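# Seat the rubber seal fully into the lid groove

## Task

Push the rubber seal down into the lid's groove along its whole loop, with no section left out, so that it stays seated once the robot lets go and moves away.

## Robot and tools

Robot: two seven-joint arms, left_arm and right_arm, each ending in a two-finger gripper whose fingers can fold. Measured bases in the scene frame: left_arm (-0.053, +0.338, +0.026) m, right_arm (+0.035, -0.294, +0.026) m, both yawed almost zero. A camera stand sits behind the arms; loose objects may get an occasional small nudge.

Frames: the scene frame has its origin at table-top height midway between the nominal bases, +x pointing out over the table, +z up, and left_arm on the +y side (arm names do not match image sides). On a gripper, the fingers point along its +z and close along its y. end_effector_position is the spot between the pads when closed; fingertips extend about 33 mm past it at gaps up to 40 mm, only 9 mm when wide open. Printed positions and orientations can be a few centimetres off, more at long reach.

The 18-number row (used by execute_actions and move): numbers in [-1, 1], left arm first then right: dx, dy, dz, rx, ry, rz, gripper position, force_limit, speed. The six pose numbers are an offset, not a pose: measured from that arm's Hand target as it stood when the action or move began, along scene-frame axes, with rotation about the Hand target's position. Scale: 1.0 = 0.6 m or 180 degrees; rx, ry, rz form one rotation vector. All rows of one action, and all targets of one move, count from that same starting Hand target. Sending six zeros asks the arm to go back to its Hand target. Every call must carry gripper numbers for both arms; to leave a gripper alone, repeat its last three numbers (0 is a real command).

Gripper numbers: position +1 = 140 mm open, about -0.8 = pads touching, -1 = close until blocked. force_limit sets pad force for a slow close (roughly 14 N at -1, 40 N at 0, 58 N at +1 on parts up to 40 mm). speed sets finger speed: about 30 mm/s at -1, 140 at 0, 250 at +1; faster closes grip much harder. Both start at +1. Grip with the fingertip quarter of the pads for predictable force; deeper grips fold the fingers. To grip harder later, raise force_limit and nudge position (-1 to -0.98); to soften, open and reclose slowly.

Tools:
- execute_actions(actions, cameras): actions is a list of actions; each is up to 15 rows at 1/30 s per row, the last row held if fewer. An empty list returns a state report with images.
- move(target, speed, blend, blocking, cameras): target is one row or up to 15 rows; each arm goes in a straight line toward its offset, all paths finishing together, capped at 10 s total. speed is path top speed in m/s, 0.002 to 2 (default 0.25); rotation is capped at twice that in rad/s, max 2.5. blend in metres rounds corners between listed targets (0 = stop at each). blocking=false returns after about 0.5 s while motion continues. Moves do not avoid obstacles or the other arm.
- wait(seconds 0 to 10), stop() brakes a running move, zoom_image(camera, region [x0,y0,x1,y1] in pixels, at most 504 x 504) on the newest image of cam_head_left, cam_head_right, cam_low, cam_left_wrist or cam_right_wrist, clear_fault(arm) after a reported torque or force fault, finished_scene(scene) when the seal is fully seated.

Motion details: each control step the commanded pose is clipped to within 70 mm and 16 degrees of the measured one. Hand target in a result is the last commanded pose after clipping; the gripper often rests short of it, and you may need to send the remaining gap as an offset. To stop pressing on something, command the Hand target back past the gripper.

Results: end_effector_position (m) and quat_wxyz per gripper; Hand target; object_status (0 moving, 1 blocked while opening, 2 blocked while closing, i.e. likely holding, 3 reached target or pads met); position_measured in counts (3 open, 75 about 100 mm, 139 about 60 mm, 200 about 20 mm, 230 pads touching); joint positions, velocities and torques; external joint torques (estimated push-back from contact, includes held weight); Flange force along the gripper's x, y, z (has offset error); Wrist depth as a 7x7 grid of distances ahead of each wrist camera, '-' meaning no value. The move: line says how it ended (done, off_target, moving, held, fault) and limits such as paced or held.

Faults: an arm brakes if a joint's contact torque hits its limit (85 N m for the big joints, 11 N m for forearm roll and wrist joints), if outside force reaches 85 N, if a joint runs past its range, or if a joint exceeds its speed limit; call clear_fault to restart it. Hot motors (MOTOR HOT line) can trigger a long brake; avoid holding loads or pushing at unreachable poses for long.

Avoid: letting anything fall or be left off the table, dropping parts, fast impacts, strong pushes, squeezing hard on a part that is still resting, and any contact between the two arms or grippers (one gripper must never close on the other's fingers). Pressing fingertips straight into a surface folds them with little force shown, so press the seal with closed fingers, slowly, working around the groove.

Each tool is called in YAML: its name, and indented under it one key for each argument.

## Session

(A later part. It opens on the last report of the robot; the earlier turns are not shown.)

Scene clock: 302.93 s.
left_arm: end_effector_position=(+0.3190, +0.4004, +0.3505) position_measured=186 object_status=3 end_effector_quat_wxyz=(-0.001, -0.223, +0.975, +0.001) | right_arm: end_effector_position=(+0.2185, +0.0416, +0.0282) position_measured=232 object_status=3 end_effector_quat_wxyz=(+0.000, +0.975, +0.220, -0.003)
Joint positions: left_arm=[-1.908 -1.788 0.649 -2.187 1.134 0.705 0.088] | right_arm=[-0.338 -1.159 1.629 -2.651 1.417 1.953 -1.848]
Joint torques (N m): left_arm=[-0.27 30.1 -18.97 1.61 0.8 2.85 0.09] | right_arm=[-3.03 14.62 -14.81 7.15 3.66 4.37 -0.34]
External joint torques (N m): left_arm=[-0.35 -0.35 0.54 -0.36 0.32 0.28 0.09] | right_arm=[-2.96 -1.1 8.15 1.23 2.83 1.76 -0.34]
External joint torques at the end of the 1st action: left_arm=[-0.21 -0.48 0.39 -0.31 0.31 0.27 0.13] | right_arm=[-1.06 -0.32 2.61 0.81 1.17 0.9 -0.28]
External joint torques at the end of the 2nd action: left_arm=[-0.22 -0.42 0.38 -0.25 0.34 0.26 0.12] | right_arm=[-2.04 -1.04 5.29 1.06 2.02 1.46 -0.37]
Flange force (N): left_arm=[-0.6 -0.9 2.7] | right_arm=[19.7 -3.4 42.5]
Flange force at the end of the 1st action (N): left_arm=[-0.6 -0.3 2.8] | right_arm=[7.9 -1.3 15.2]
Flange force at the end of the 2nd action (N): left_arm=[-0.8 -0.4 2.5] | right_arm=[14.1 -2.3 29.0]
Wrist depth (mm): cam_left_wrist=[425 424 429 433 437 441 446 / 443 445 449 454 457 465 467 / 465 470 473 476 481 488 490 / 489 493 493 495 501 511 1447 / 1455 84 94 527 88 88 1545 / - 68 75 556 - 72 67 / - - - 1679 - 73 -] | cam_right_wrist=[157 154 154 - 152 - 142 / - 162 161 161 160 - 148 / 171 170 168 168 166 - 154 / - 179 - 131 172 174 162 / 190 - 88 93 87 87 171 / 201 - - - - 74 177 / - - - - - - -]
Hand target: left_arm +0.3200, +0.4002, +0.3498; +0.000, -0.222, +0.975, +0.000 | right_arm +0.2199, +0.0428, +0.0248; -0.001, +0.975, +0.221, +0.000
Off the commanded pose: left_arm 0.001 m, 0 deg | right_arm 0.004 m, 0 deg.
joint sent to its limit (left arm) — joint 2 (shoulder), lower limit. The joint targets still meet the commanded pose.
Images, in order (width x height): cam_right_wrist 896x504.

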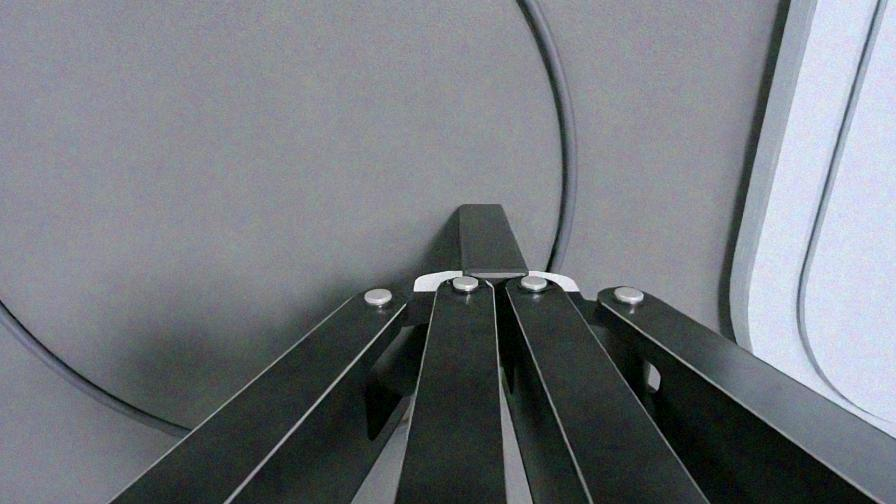

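move:
  target:
    - [0,0,0,0,0,0,-0.45,-1,0,0,0,0.0417,0,0,0,-1,-1,-0.5]
    - [0,0,0,0,0,0,-0.45,-1,0,0.0217,-0.045,0.0417,0,0,0,-0.5,-1,-0.5]
  speed: [0.05,0.1]
  cameras: ["cam_right_wrist"]

Scene clock: 325.73 s.
left_arm: end_effector_position=(+0.3190, +0.4004, +0.3505) position_measured=186 object_status=3 end_effector_quat_wxyz=(-0.001, -0.223, +0.975, +0.001) | right_arm: end_effector_position=(+0.2326, +0.0168, +0.0496) position_measured=192 object_status=0 end_effector_quat_wxyz=(-0.001, +0.976, +0.220, +0.000)
Joint positions: left_arm=[-1.908 -1.788 0.649 -2.187 1.134 0.705 0.088] | right_arm=[-0.323 -1.156 1.543 -2.705 1.365 1.933 -1.897]
Joint torques (N m): left_arm=[-0.29 30.06 -18.99 1.63 0.78 2.83 0.13] | right_arm=[-0.01 14.29 -22.43 7.06 0.8 2.56 -0.27]
External joint torques (N m): left_arm=[-0.15 -0.43 0.31 -0.24 0.31 0.26 0.13] | right_arm=[-0.16 0.27 -0.45 -0.17 -0.06 -0.05 -0.27]
Flange force (N): left_arm=[-0.7 -0.2 2.4] | right_arm=[0.2 1.3 -1.3]
Wrist depth (mm): cam_left_wrist=[423 427 427 433 438 440 446 / 446 446 450 455 458 463 469 / 464 469 469 479 480 485 488 / 494 494 493 497 498 513 1447 / 1455 83 94 526 88 88 1545 / - 68 75 561 - 72 67 / - - - 1667 - 73 -] | cam_right_wrist=[175 175 174 - 172 163 160 / 183 - 182 181 - 168 167 / - - - 189 189 177 175 / - - 203 197 159 185 184 / - - 94 - 89 92 193 / - - - - - 77 70 / - - - - - - -]
Hand target: left_arm +0.3200, +0.4002, +0.3498; +0.000, -0.222, +0.975, +0.000 | right_arm +0.2330, +0.0158, +0.0498; -0.001, +0.975, +0.221, +0.000
Off the commanded pose: left_arm 0.001 m, 0 deg | right_arm 0.001 m, 0 deg.
joint sent to its limit (left arm) — joint 2 (shoulder), lower limit. The joint targets still meet the commanded pose.
move: done
Images, in order (width x height): cam_right_wrist 896x504.

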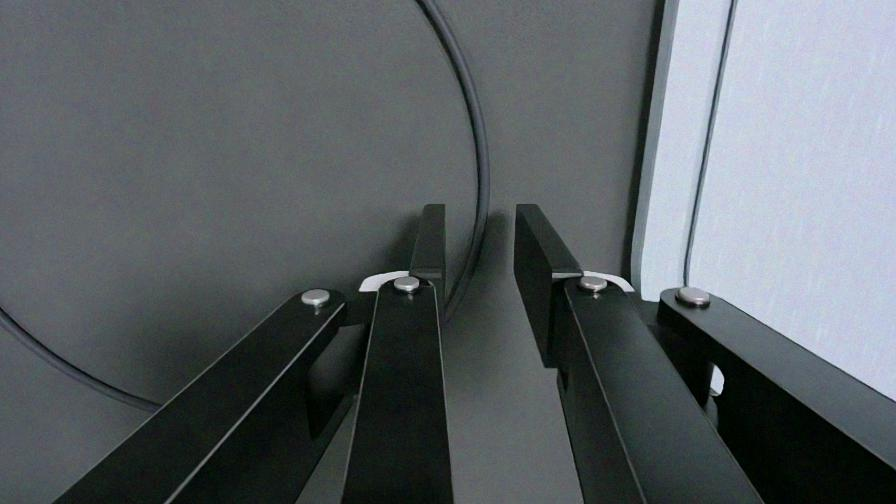

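move:
  target:
    - [0,0,0,0,0,0,-0.45,-1,0,0,0,-0.0333,0,0,0,-0.5,-1,-0.5]
  speed: 0.05
  cameras: ["cam_right_wrist"]

Scene clock: 331.17 s.
left_arm: end_effector_position=(+0.3190, +0.4004, +0.3505) position_measured=186 object_status=3 end_effector_quat_wxyz=(-0.001, -0.223, +0.975, +0.001) | right_arm: end_effector_position=(+0.2312, +0.0145, +0.0296) position_measured=192 object_status=3 end_effector_quat_wxyz=(+0.000, +0.976, +0.219, -0.003)
Joint positions: left_arm=[-1.908 -1.788 0.649 -2.187 1.134 0.705 0.088] | right_arm=[-0.352 -1.156 1.61 -2.702 1.419 1.955 -1.914]
Joint velocities: left_arm=[within noise] | right_arm=[-0.001 0 0.001 -0.001 0.003 0.002 -0.008]
Joint torques (N m): left_arm=[-0.31 30.01 -19.06 1.65 0.8 2.84 0.12] | right_arm=[-0.22 14.46 -21.57 6.71 1.35 2.76 -0.2]
External joint torques (N m): left_arm=[-0.3 -0.35 0.32 -0.33 0.32 0.27 0.12] | right_arm=[-0.26 -0.21 0.52 0.75 0.51 0.15 -0.2]
Flange force (N): left_arm=[-0.6 -0.6 2.4] | right_arm=[3.4 -0.7 4.3]
Wrist depth (mm): cam_left_wrist=[424 426 431 434 436 442 446 / 442 449 450 455 457 461 468 / 465 466 471 478 480 488 495 / 491 492 492 496 497 515 1447 / 1472 84 94 525 88 88 1584 / - 68 75 560 - 72 67 / - - - 1701 - 73 -] | cam_right_wrist=[157 156 155 - 153 143 142 / - - 163 165 160 149 148 / 173 172 171 168 166 156 155 / 181 179 178 176 130 164 163 / - - 94 94 89 92 171 / - - - - - 77 70 / - - - - - - -]
Hand target: left_arm +0.3200, +0.4002, +0.3498; +0.000, -0.222, +0.975, +0.000 | right_arm +0.2330, +0.0158, +0.0299; -0.001, +0.975, +0.221, +0.000
Off the commanded pose: left_arm 0.001 m, 0 deg | right_arm 0.002 m, 0 deg.
joint sent to its limit (left arm) — joint 2 (shoulder), lower limit. The joint targets still meet the commanded pose.
move: done
Images, in order (width x height): cam_right_wrist 896x504.

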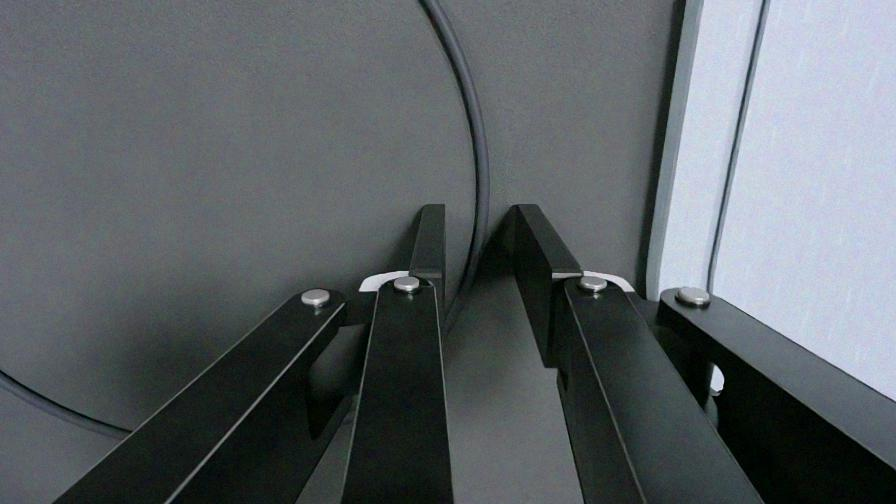

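execute_actions:
  actions:
    - [[0,0,0,0,0,0,-0.45,-1,0,0,0,0,0,0,0,-1,-1,-1]]
    - [[0,0,0,0,0,0,-0.45,-1,0,0,0,0,0,0,0,-1,-1,-1]]
  cameras: ["cam_right_wrist"]

Scene clock: 336.13 s.
left_arm: end_effector_position=(+0.3190, +0.4004, +0.3505) position_measured=186 object_status=3 end_effector_quat_wxyz=(-0.001, -0.223, +0.975, +0.001) | right_arm: end_effector_position=(+0.2313, +0.0151, +0.0297) position_measured=225 object_status=2 end_effector_quat_wxyz=(+0.000, +0.975, +0.220, -0.003)
Joint positions: left_arm=[-1.908 -1.788 0.649 -2.187 1.134 0.705 0.088] | right_arm=[-0.352 -1.156 1.611 -2.702 1.42 1.955 -1.916]
Joint torques (N m): left_arm=[-0.3 30.05 -18.95 1.67 0.79 2.84 0.12] | right_arm=[-0.12 14.48 -21.6 6.37 1.21 2.67 -0.22]
External joint torques (N m): left_arm=[-0.25 -0.41 0.45 -0.24 0.32 0.27 0.12] | right_arm=[-0.07 -0.2 0.53 0.49 0.38 0.05 -0.22]
External joint torques at the end of the 1st action: left_arm=[-0.37 -0.39 0.42 -0.34 0.32 0.27 0.1] | right_arm=[-0.14 -0.14 0.54 0.81 0.51 0.1 -0.26]
Flange force (N): left_arm=[-0.8 -0.6 2.5] | right_arm=[2.1 -0.4 3.5]
Flange force at the end of the 1st action (N): left_arm=[-0.6 -0.8 2.6] | right_arm=[3.2 -0.7 4.2]
Wrist depth (mm): cam_left_wrist=[422 428 428 433 437 439 446 / 442 450 449 455 459 464 467 / 464 471 473 476 481 487 490 / 493 493 492 498 500 510 1455 / 1455 83 94 525 88 88 1545 / - 68 75 556 - 72 67 / - - - 1690 - 73 -] | cam_right_wrist=[158 159 156 157 154 144 142 / 164 165 - 163 161 150 148 / - 168 172 170 - 157 155 / - 181 179 117 175 164 163 / - 192 94 93 87 168 172 / - - 81 - - 74 178 / - - - - - - -]
Hand target: left_arm +0.3200, +0.4002, +0.3498; +0.000, -0.222, +0.975, +0.000 | right_arm +0.2330, +0.0158, +0.0299; -0.001, +0.975, +0.221, +0.000
Off the commanded pose: left_arm 0.001 m, 0 deg | right_arm 0.002 m, 0 deg.
joint sent to its limit (left arm) — joint 2 (shoulder), lower limit. The joint targets still meet the commanded pose.
Images, in order (width x height): cam_right_wrist 896x504.

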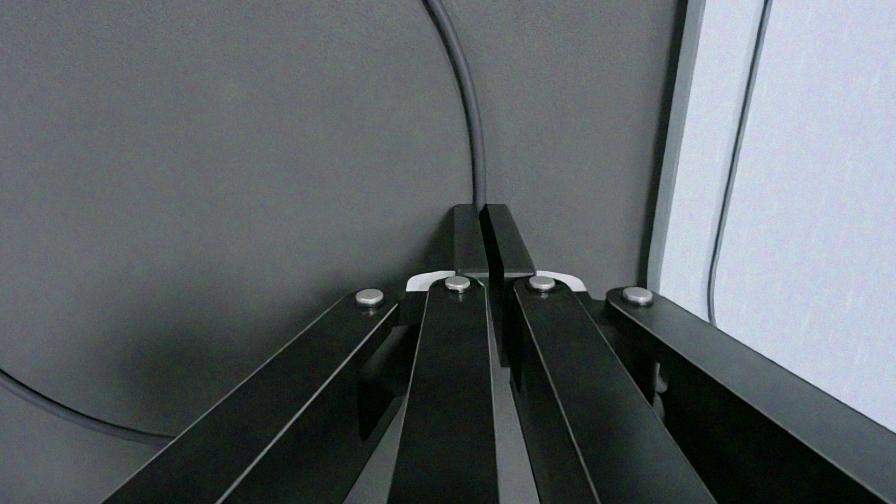

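move:
  target:
    - [0,0,0,0,0,0,-0.45,-1,0,0,0,0.1,0,0,0,-1,-1,-1]
  speed: 0.08
  cameras: ["all"]

Scene clock: 348.27 s.
left_arm: end_effector_position=(+0.3190, +0.4004, +0.3505) position_measured=186 object_status=3 end_effector_quat_wxyz=(-0.001, -0.223, +0.975, +0.001) | right_arm: end_effector_position=(+0.2341, +0.0163, +0.0896) position_measured=225 object_status=2 end_effector_quat_wxyz=(-0.002, +0.975, +0.223, +0.001)
Joint positions: left_arm=[-1.908 -1.788 0.649 -2.187 1.134 0.705 0.088] | right_arm=[-0.277 -1.158 1.407 -2.704 1.249 1.878 -1.871]
Joint velocities: left_arm=[within noise] | right_arm=[0 0 0.001 0 0 -0.002 0.006]
Joint torques (N m): left_arm=[-0.29 30.01 -19 1.66 0.8 2.84 0.12] | right_arm=[0.86 13.04 -22.17 9.82 0.4 2.47 0.2]
External joint torques (N m): left_arm=[-0.24 -0.43 0.39 -0.28 0.32 0.27 0.12] | right_arm=[0.88 0.25 -0.37 0.48 -0.46 -0.15 0.2]
Flange force (N): left_arm=[-0.7 -0.5 2.6] | right_arm=[-2.8 -1.3 -3.8]
Wrist depth (mm): cam_left_wrist=[422 427 427 434 439 441 443 / 446 447 450 456 459 463 469 / 465 470 472 478 482 488 491 / 489 497 492 501 498 513 1447 / 1472 83 94 526 88 88 1554 / - 68 75 556 - 72 67 / - - - 1701 - 73 -] | cam_right_wrist=[215 - 213 210 214 198 198 / - 223 222 220 215 206 206 / - 234 - - 218 216 215 / - - - 120 227 228 225 / - - 94 93 87 87 238 / - - 81 - - 74 248 / - - - - - - -]
Hand target: left_arm +0.3200, +0.4002, +0.3498; +0.000, -0.222, +0.975, +0.000 | right_arm +0.2330, +0.0158, +0.0899; -0.001, +0.975, +0.221, +0.000
Off the commanded pose: left_arm 0.001 m, 0 deg | right_arm 0.001 m, 0 deg.
joint sent to its limit (left arm) — joint 2 (shoulder), lower limit. The joint targets still meet the commanded pose.
move: done

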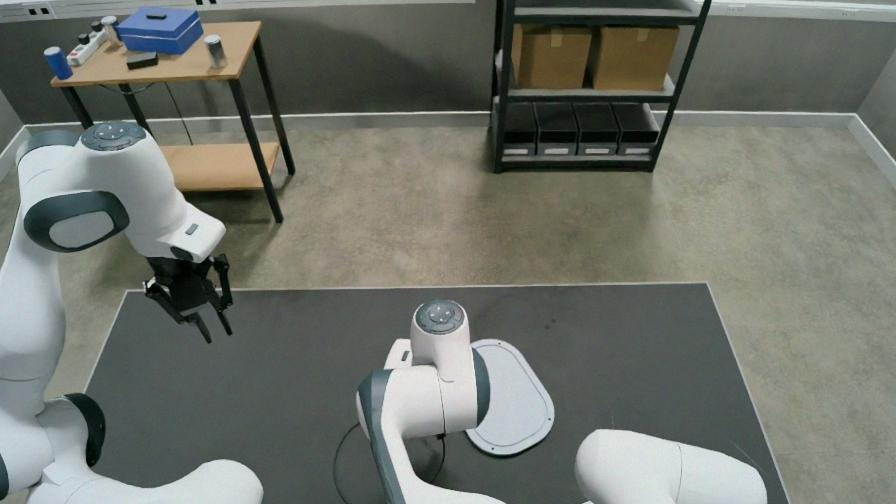

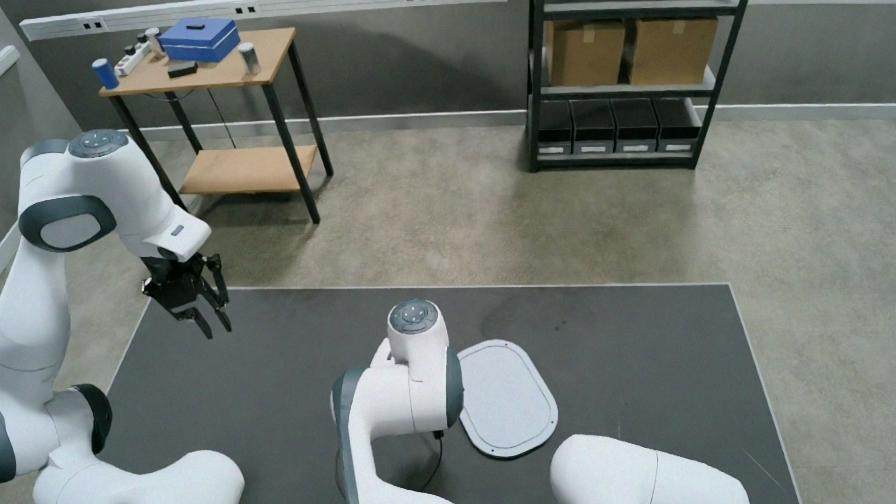

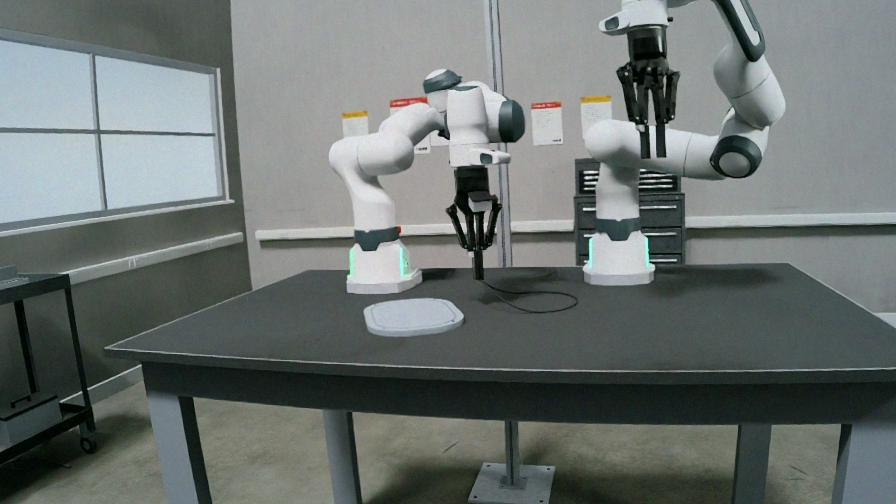

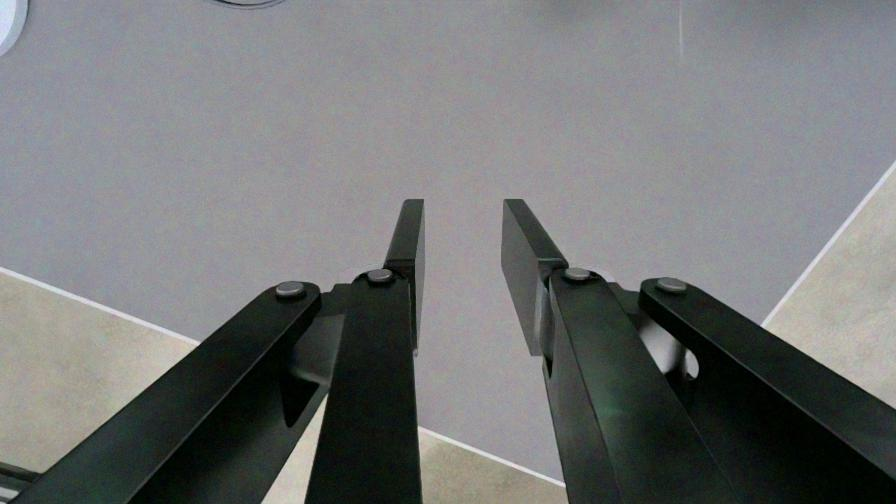

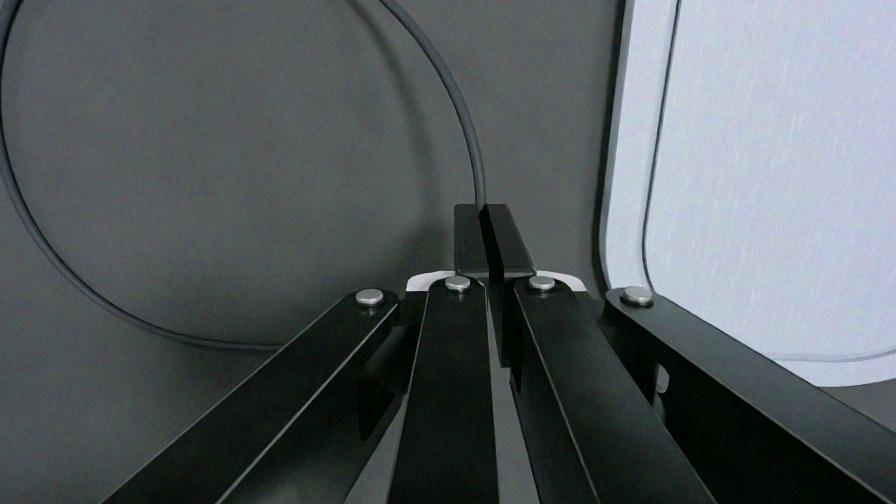

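move:
  target:
    - [0.383,-0.25,0,0,0,0,-0.45,-1,0,0.2917,0.0417,0,0,0,0,-1,-1,-1]
    - [-0.0133,-0.167,-0.25,0,0,0,-0.45,-1,0,0.2917,0.0417,-0.1,0,0,0,-1,-1,-1]
  speed: [0.15,0.2]
  cameras: ["all"]

Scene clock: 374.33 s.
left_arm: end_effector_position=(+0.3133, +0.3018, +0.2002) position_measured=186 object_status=3 end_effector_quat_wxyz=(+0.002, -0.221, +0.975, +0.003) | right_arm: end_effector_position=(+0.4063, +0.0399, +0.0298) position_measured=225 object_status=2 end_effector_quat_wxyz=(+0.000, +0.976, +0.220, -0.003)
Joint positions: left_arm=[-1.703 -1.788 1.074 -2.555 1.273 1.114 0.013] | right_arm=[-1.002 -1.126 1.74 -2.284 1.32 1.973 -2.096]
Joint velocities: left_arm=[-0.001 0 0.001 0.001 0 0.004 -0.002] | right_arm=[within noise]
Joint torques (N m): left_arm=[-0.31 20.39 -22.63 3.16 0.14 2.86 -0.31] | right_arm=[-0.23 24.32 -26.53 8.79 1.33 2.67 -0.22]
External joint torques (N m): left_arm=[-0.25 -0.06 0.46 -0.41 -0.54 0.29 -0.31] | right_arm=[-0.27 0.49 0.48 0.64 0.49 0.09 -0.22]
Flange force (N): left_arm=[2.0 -1.0 0.3] | right_arm=[2.7 0.2 2.4]
Wrist depth (mm): cam_left_wrist=[291 293 294 298 300 304 305 / 302 306 309 312 314 318 321 / 320 322 326 328 330 335 338 / 337 339 339 341 343 353 357 / 355 83 94 361 88 88 377 / - 68 75 386 - 72 67 / - - - 416 - 73 -] | cam_right_wrist=[- 156 - 155 155 153 153 / - 163 - 162 162 - 163 / - 174 - 168 171 171 167 / 180 179 178 120 169 165 165 / - 192 94 93 87 170 174 / - - 81 - - 74 179 / - - - - - - -]
Hand target: left_arm +0.3121, +0.3000, +0.1998; +0.000, -0.222, +0.975, +0.000 | right_arm +0.4080, +0.0408, +0.0299; -0.001, +0.975, +0.221, +0.000
Off the commanded pose: left_arm 0.002 m, 0 deg | right_arm 0.002 m, 0 deg.
joint sent to its limit (left arm) — joint 2 (shoulder), lower limit. The joint targets still meet the commanded pose.
move: done

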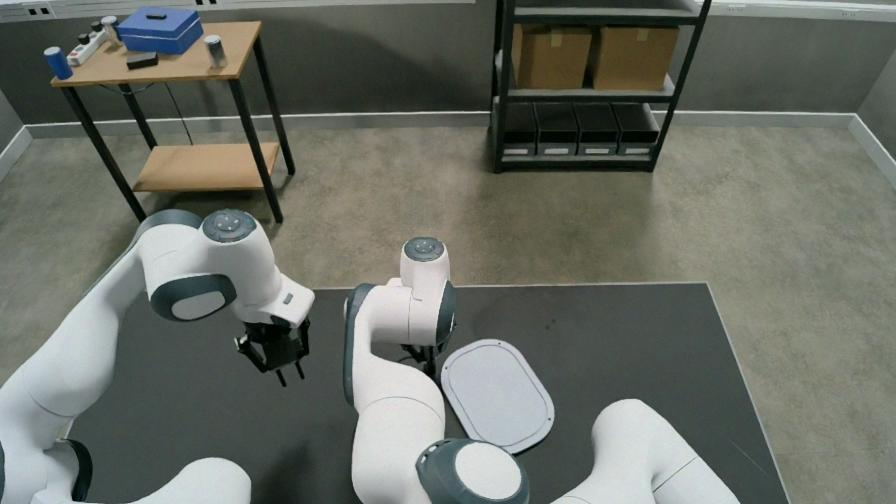

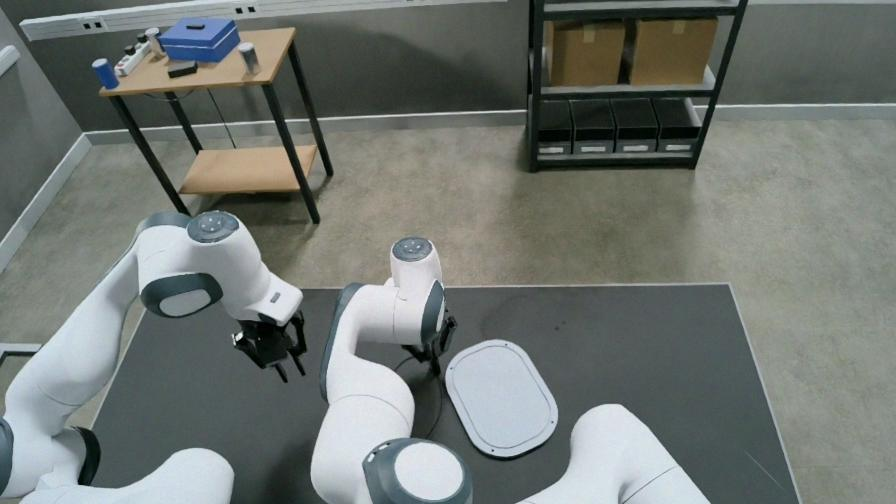

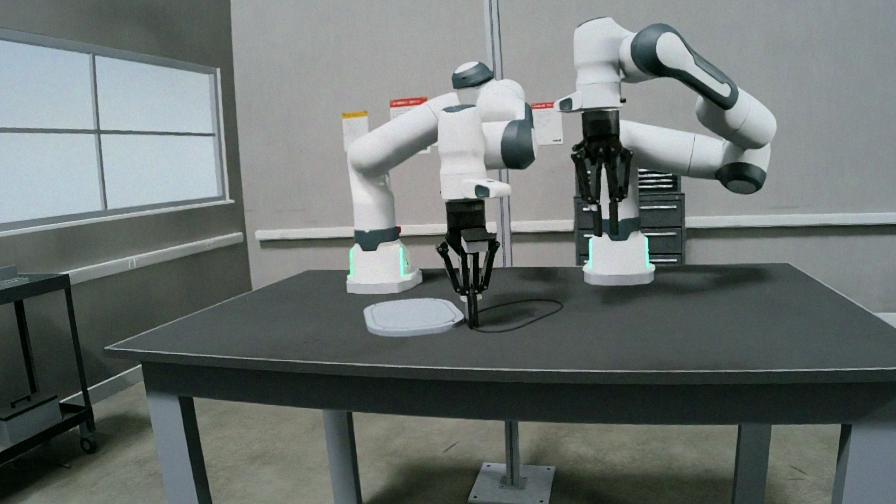

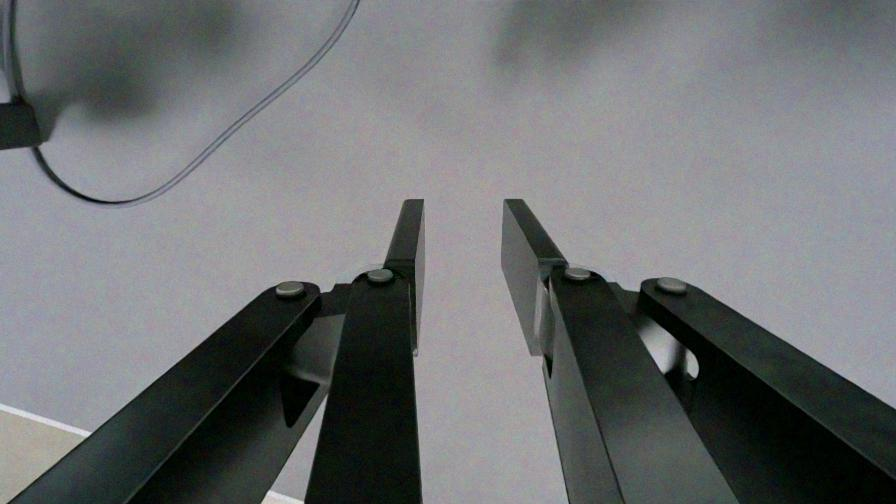

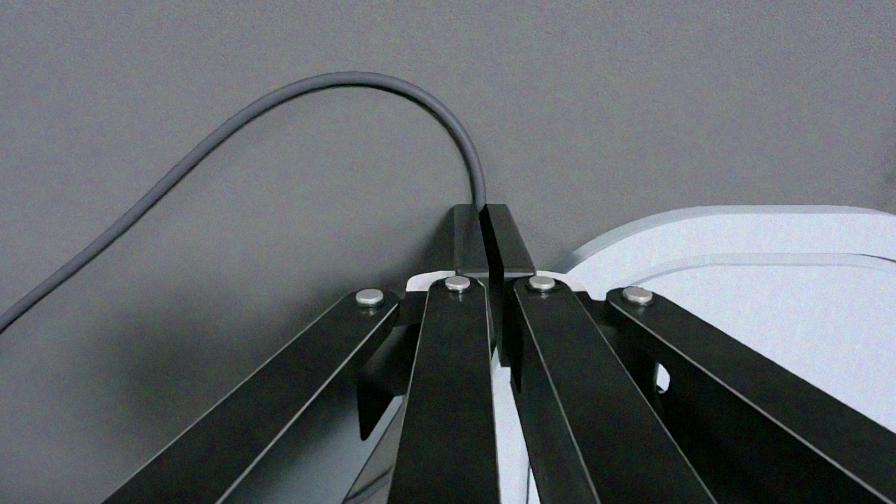

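move:
  target:
    - [0,0.133,0.25,0,0,0,-0.45,-1,0,0,0,0.5,0,0,0,-1,-1,-1]
    - [0,0.133,0.25,0,0,0,-0.45,-1,0,0,0,0.55,0,0,-0.5,-1,-1,-1]
  speed: [0.15,0.25]
  cameras: ["all"]

Scene clock: 418.83 s.
left_arm: end_effector_position=(+0.3133, +0.3798, +0.3491) position_measured=186 object_status=3 end_effector_quat_wxyz=(+0.001, -0.226, +0.974, -0.001) | right_arm: end_effector_position=(+0.4088, +0.0395, +0.3597) position_measured=225 object_status=2 end_effector_quat_wxyz=(+0.000, +0.847, -0.532, +0.002)
Joint positions: left_arm=[-1.716 -1.614 0.758 -2.246 1.025 0.938 0.148] | right_arm=[-1.158 -1.343 0.981 -1.882 1.13 1.111 -0.55]
Joint velocities: left_arm=[within noise] | right_arm=[-0.001 0 0.001 -0.001 0 0.001 0.007]
Joint torques (N m): left_arm=[-0.84 26.29 -22.07 7.09 0.06 2.37 0.11] | right_arm=[0.37 29.53 -26.47 6.59 0.9 2.53 0.13]
External joint torques (N m): left_arm=[-0.75 0.79 -0.31 0.66 -0.54 -0.21 0.11] | right_arm=[0.37 1.02 0.44 0.29 0.22 -0.1 0.13]
Flange force (N): left_arm=[-1.2 -2.1 -5.2] | right_arm=[-0.8 -2.1 -1.5]
Wrist depth (mm): cam_left_wrist=[418 427 430 431 436 435 440 / 442 447 450 452 456 459 464 / 466 471 472 473 476 483 489 / 490 496 490 488 495 508 516 / 1508 83 94 523 88 88 1526 / - 68 75 556 - 72 67 / - - - 1713 - 73 -] | cam_right_wrist=[1331 1304 - 464 438 444 - / 1380 1358 - - 465 471 - / 1456 1387 - - - 496 - / 1524 - - 117 511 521 512 / 1599 - 94 93 87 82 - / 1714 - 81 - - 74 580 / - - - - - - -]
Hand target: left_arm +0.3121, +0.3798, +0.3498; +0.000, -0.222, +0.975, +0.000 | right_arm +0.4080, +0.0408, +0.3599; -0.001, +0.846, -0.533, +0.000
Off the commanded pose: left_arm 0.001 m, 0 deg | right_arm 0.002 m, 0 deg.
move: done

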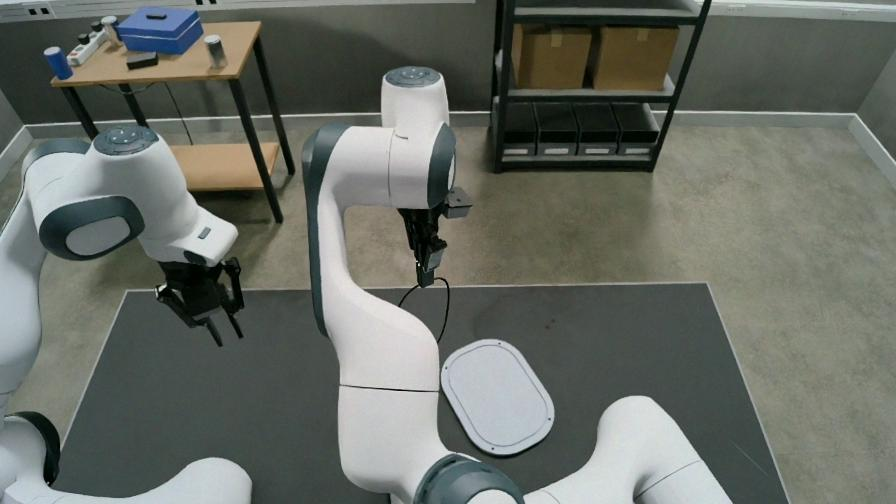

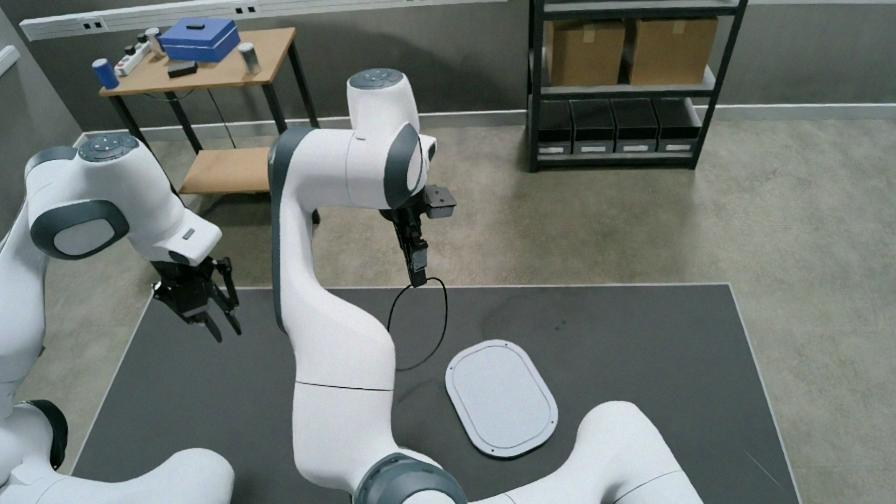

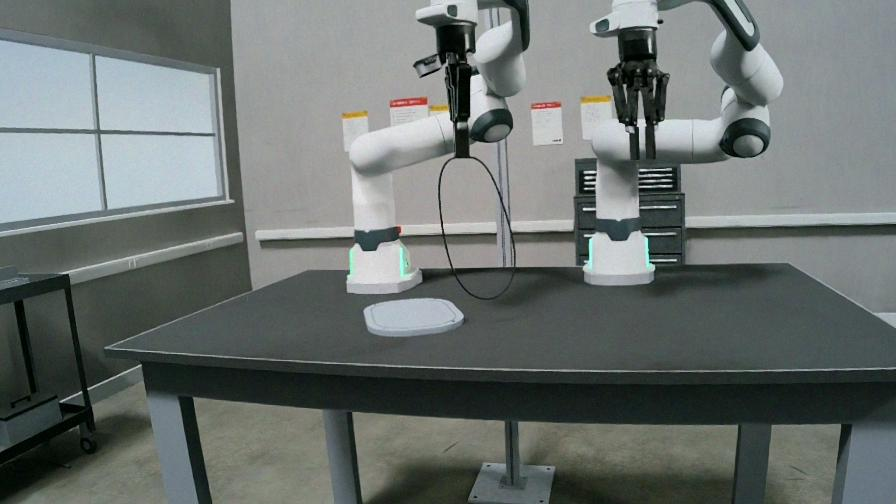

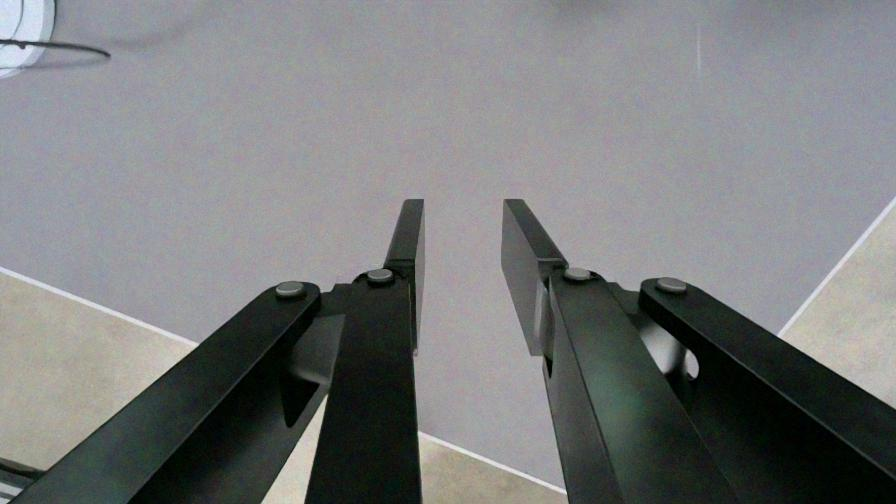

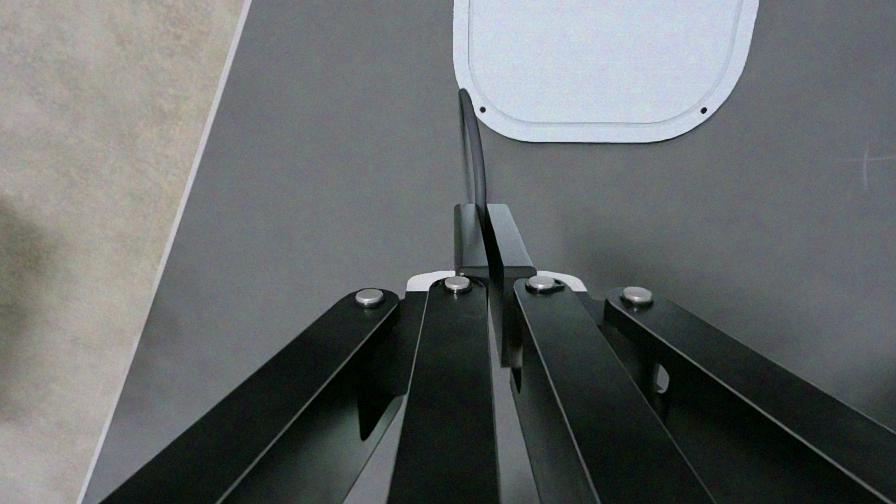

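zoom_image:
  camera: "cam_right_wrist"
  region: [440, 0, 780, 160]

Scaled by 1.482 from the camera's 896x504 image, which has a finer 1280x720 frame.

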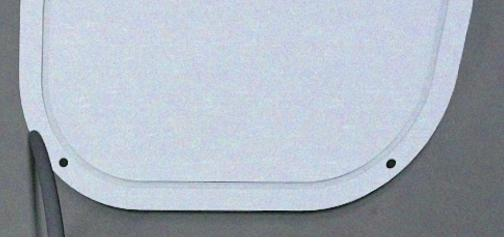

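move:
  target:
    - [0,0,0,0,0,0,-0.45,-1,0,-0.03,-0.03,0.07,0,0,0,-1,-1,-1]
    - [0,0,0,0,0,0,-0.45,-1,0,-0.3067,-0.3317,0.05,0,0,0,-1,-1,-1]
  speed: [0.12,0.15]
  blend: [0.03,0]
  cameras: ["all"]

Scene clock: 461.03 s.
left_arm: end_effector_position=(+0.3133, +0.3798, +0.3491) position_measured=186 object_status=3 end_effector_quat_wxyz=(+0.001, -0.226, +0.974, -0.001) | right_arm: end_effector_position=(+0.2234, -0.1566, +0.3896) position_measured=225 object_status=2 end_effector_quat_wxyz=(-0.001, +0.845, -0.535, -0.001)
Joint positions: left_arm=[-1.716 -1.614 0.758 -2.246 1.025 0.938 0.148] | right_arm=[-0.766 -1.476 0.521 -2.429 0.61 1.054 -0.851]
Joint velocities: left_arm=[within noise] | right_arm=[-0.001 0 0.001 0.001 -0.001 0.001 -0.005]
Joint torques (N m): left_arm=[-0.87 26.21 -22.06 7.07 0.05 2.37 0.12] | right_arm=[0.95 18.96 -14.81 13.6 0.27 2.74 -0.27]
External joint torques (N m): left_arm=[-0.89 0.77 -0.26 0.6 -0.56 -0.21 0.12] | right_arm=[0.91 1.13 0.04 -0.74 -0.44 0.11 -0.27]
Flange force (N): left_arm=[-1.2 -2.3 -5.1] | right_arm=[2.7 1.1 0.1]
Wrist depth (mm): cam_left_wrist=[425 425 429 432 435 436 440 / 445 446 450 452 455 461 464 / 466 469 470 478 480 483 486 / 492 495 491 496 497 512 518 / 1447 84 94 523 88 88 1554 / - 68 75 557 - 72 67 / - - - 1690 - 73 -] | cam_right_wrist=[- - 481 481 472 408 267 / - - 506 497 507 364 156 / - 538 523 520 - 459 153 / - - - 116 - - 158 / - - 94 93 87 82 180 / 613 - 81 - - 74 860 / - - - - - - -]
Hand target: left_arm +0.3121, +0.3798, +0.3498; +0.000, -0.222, +0.975, +0.000 | right_arm +0.2240, -0.1582, +0.3899; -0.001, +0.846, -0.533, +0.000
Off the commanded pose: left_arm 0.001 m, 0 deg | right_arm 0.002 m, 0 deg.
move: done; blend cut to 0.0246 m at target 1

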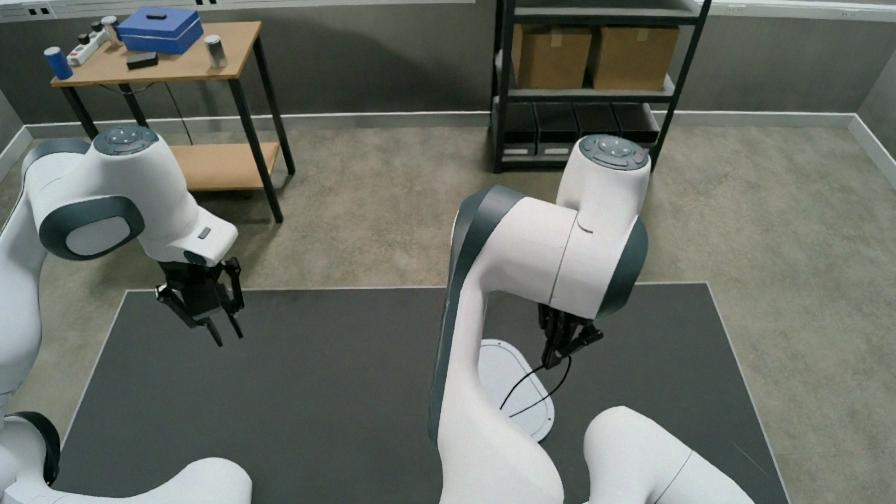

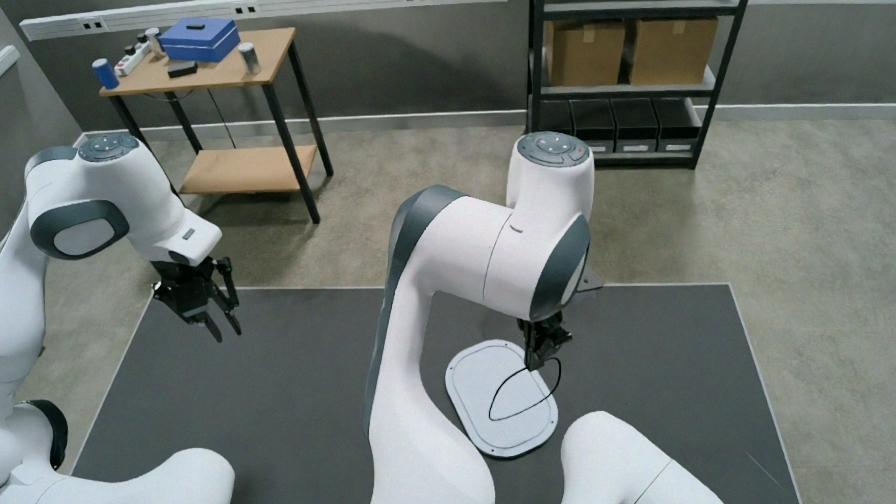

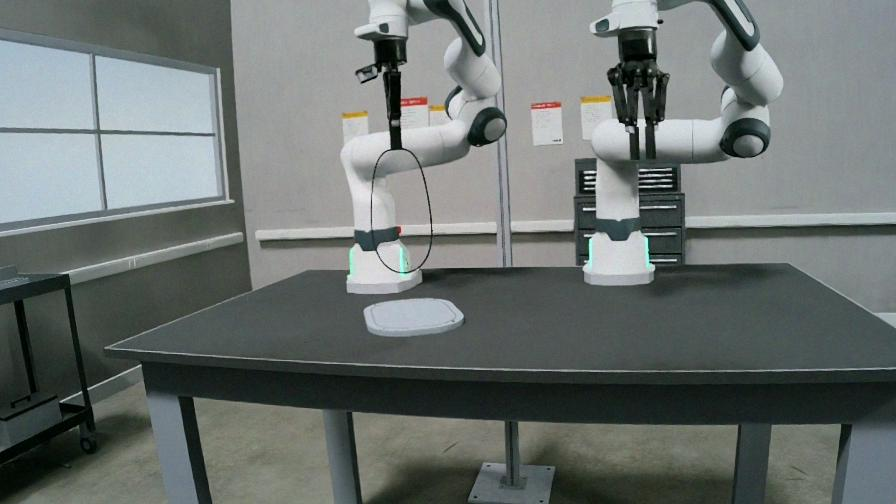

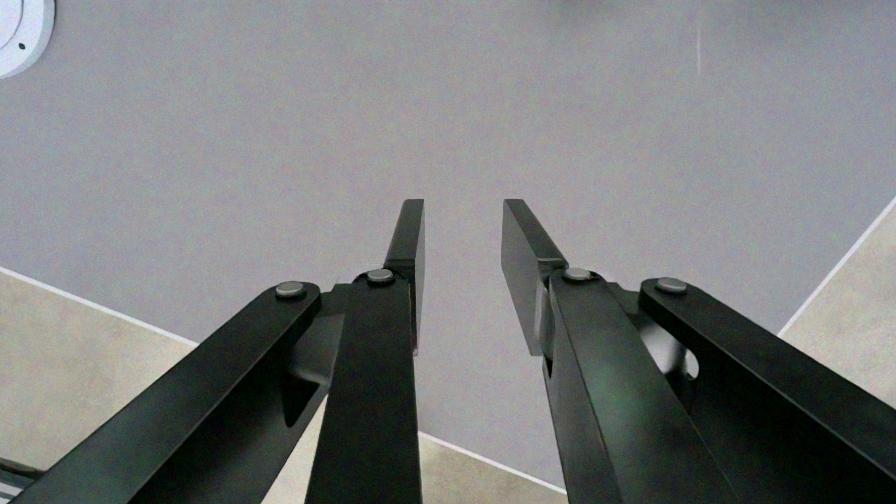

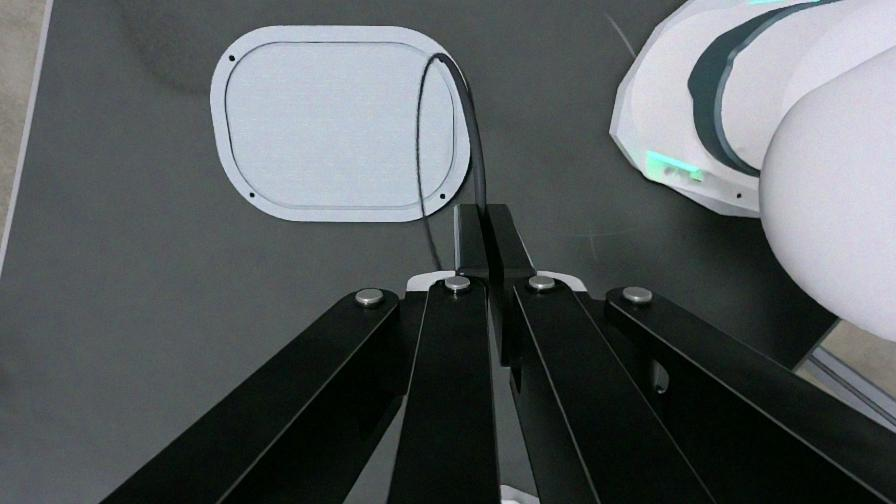

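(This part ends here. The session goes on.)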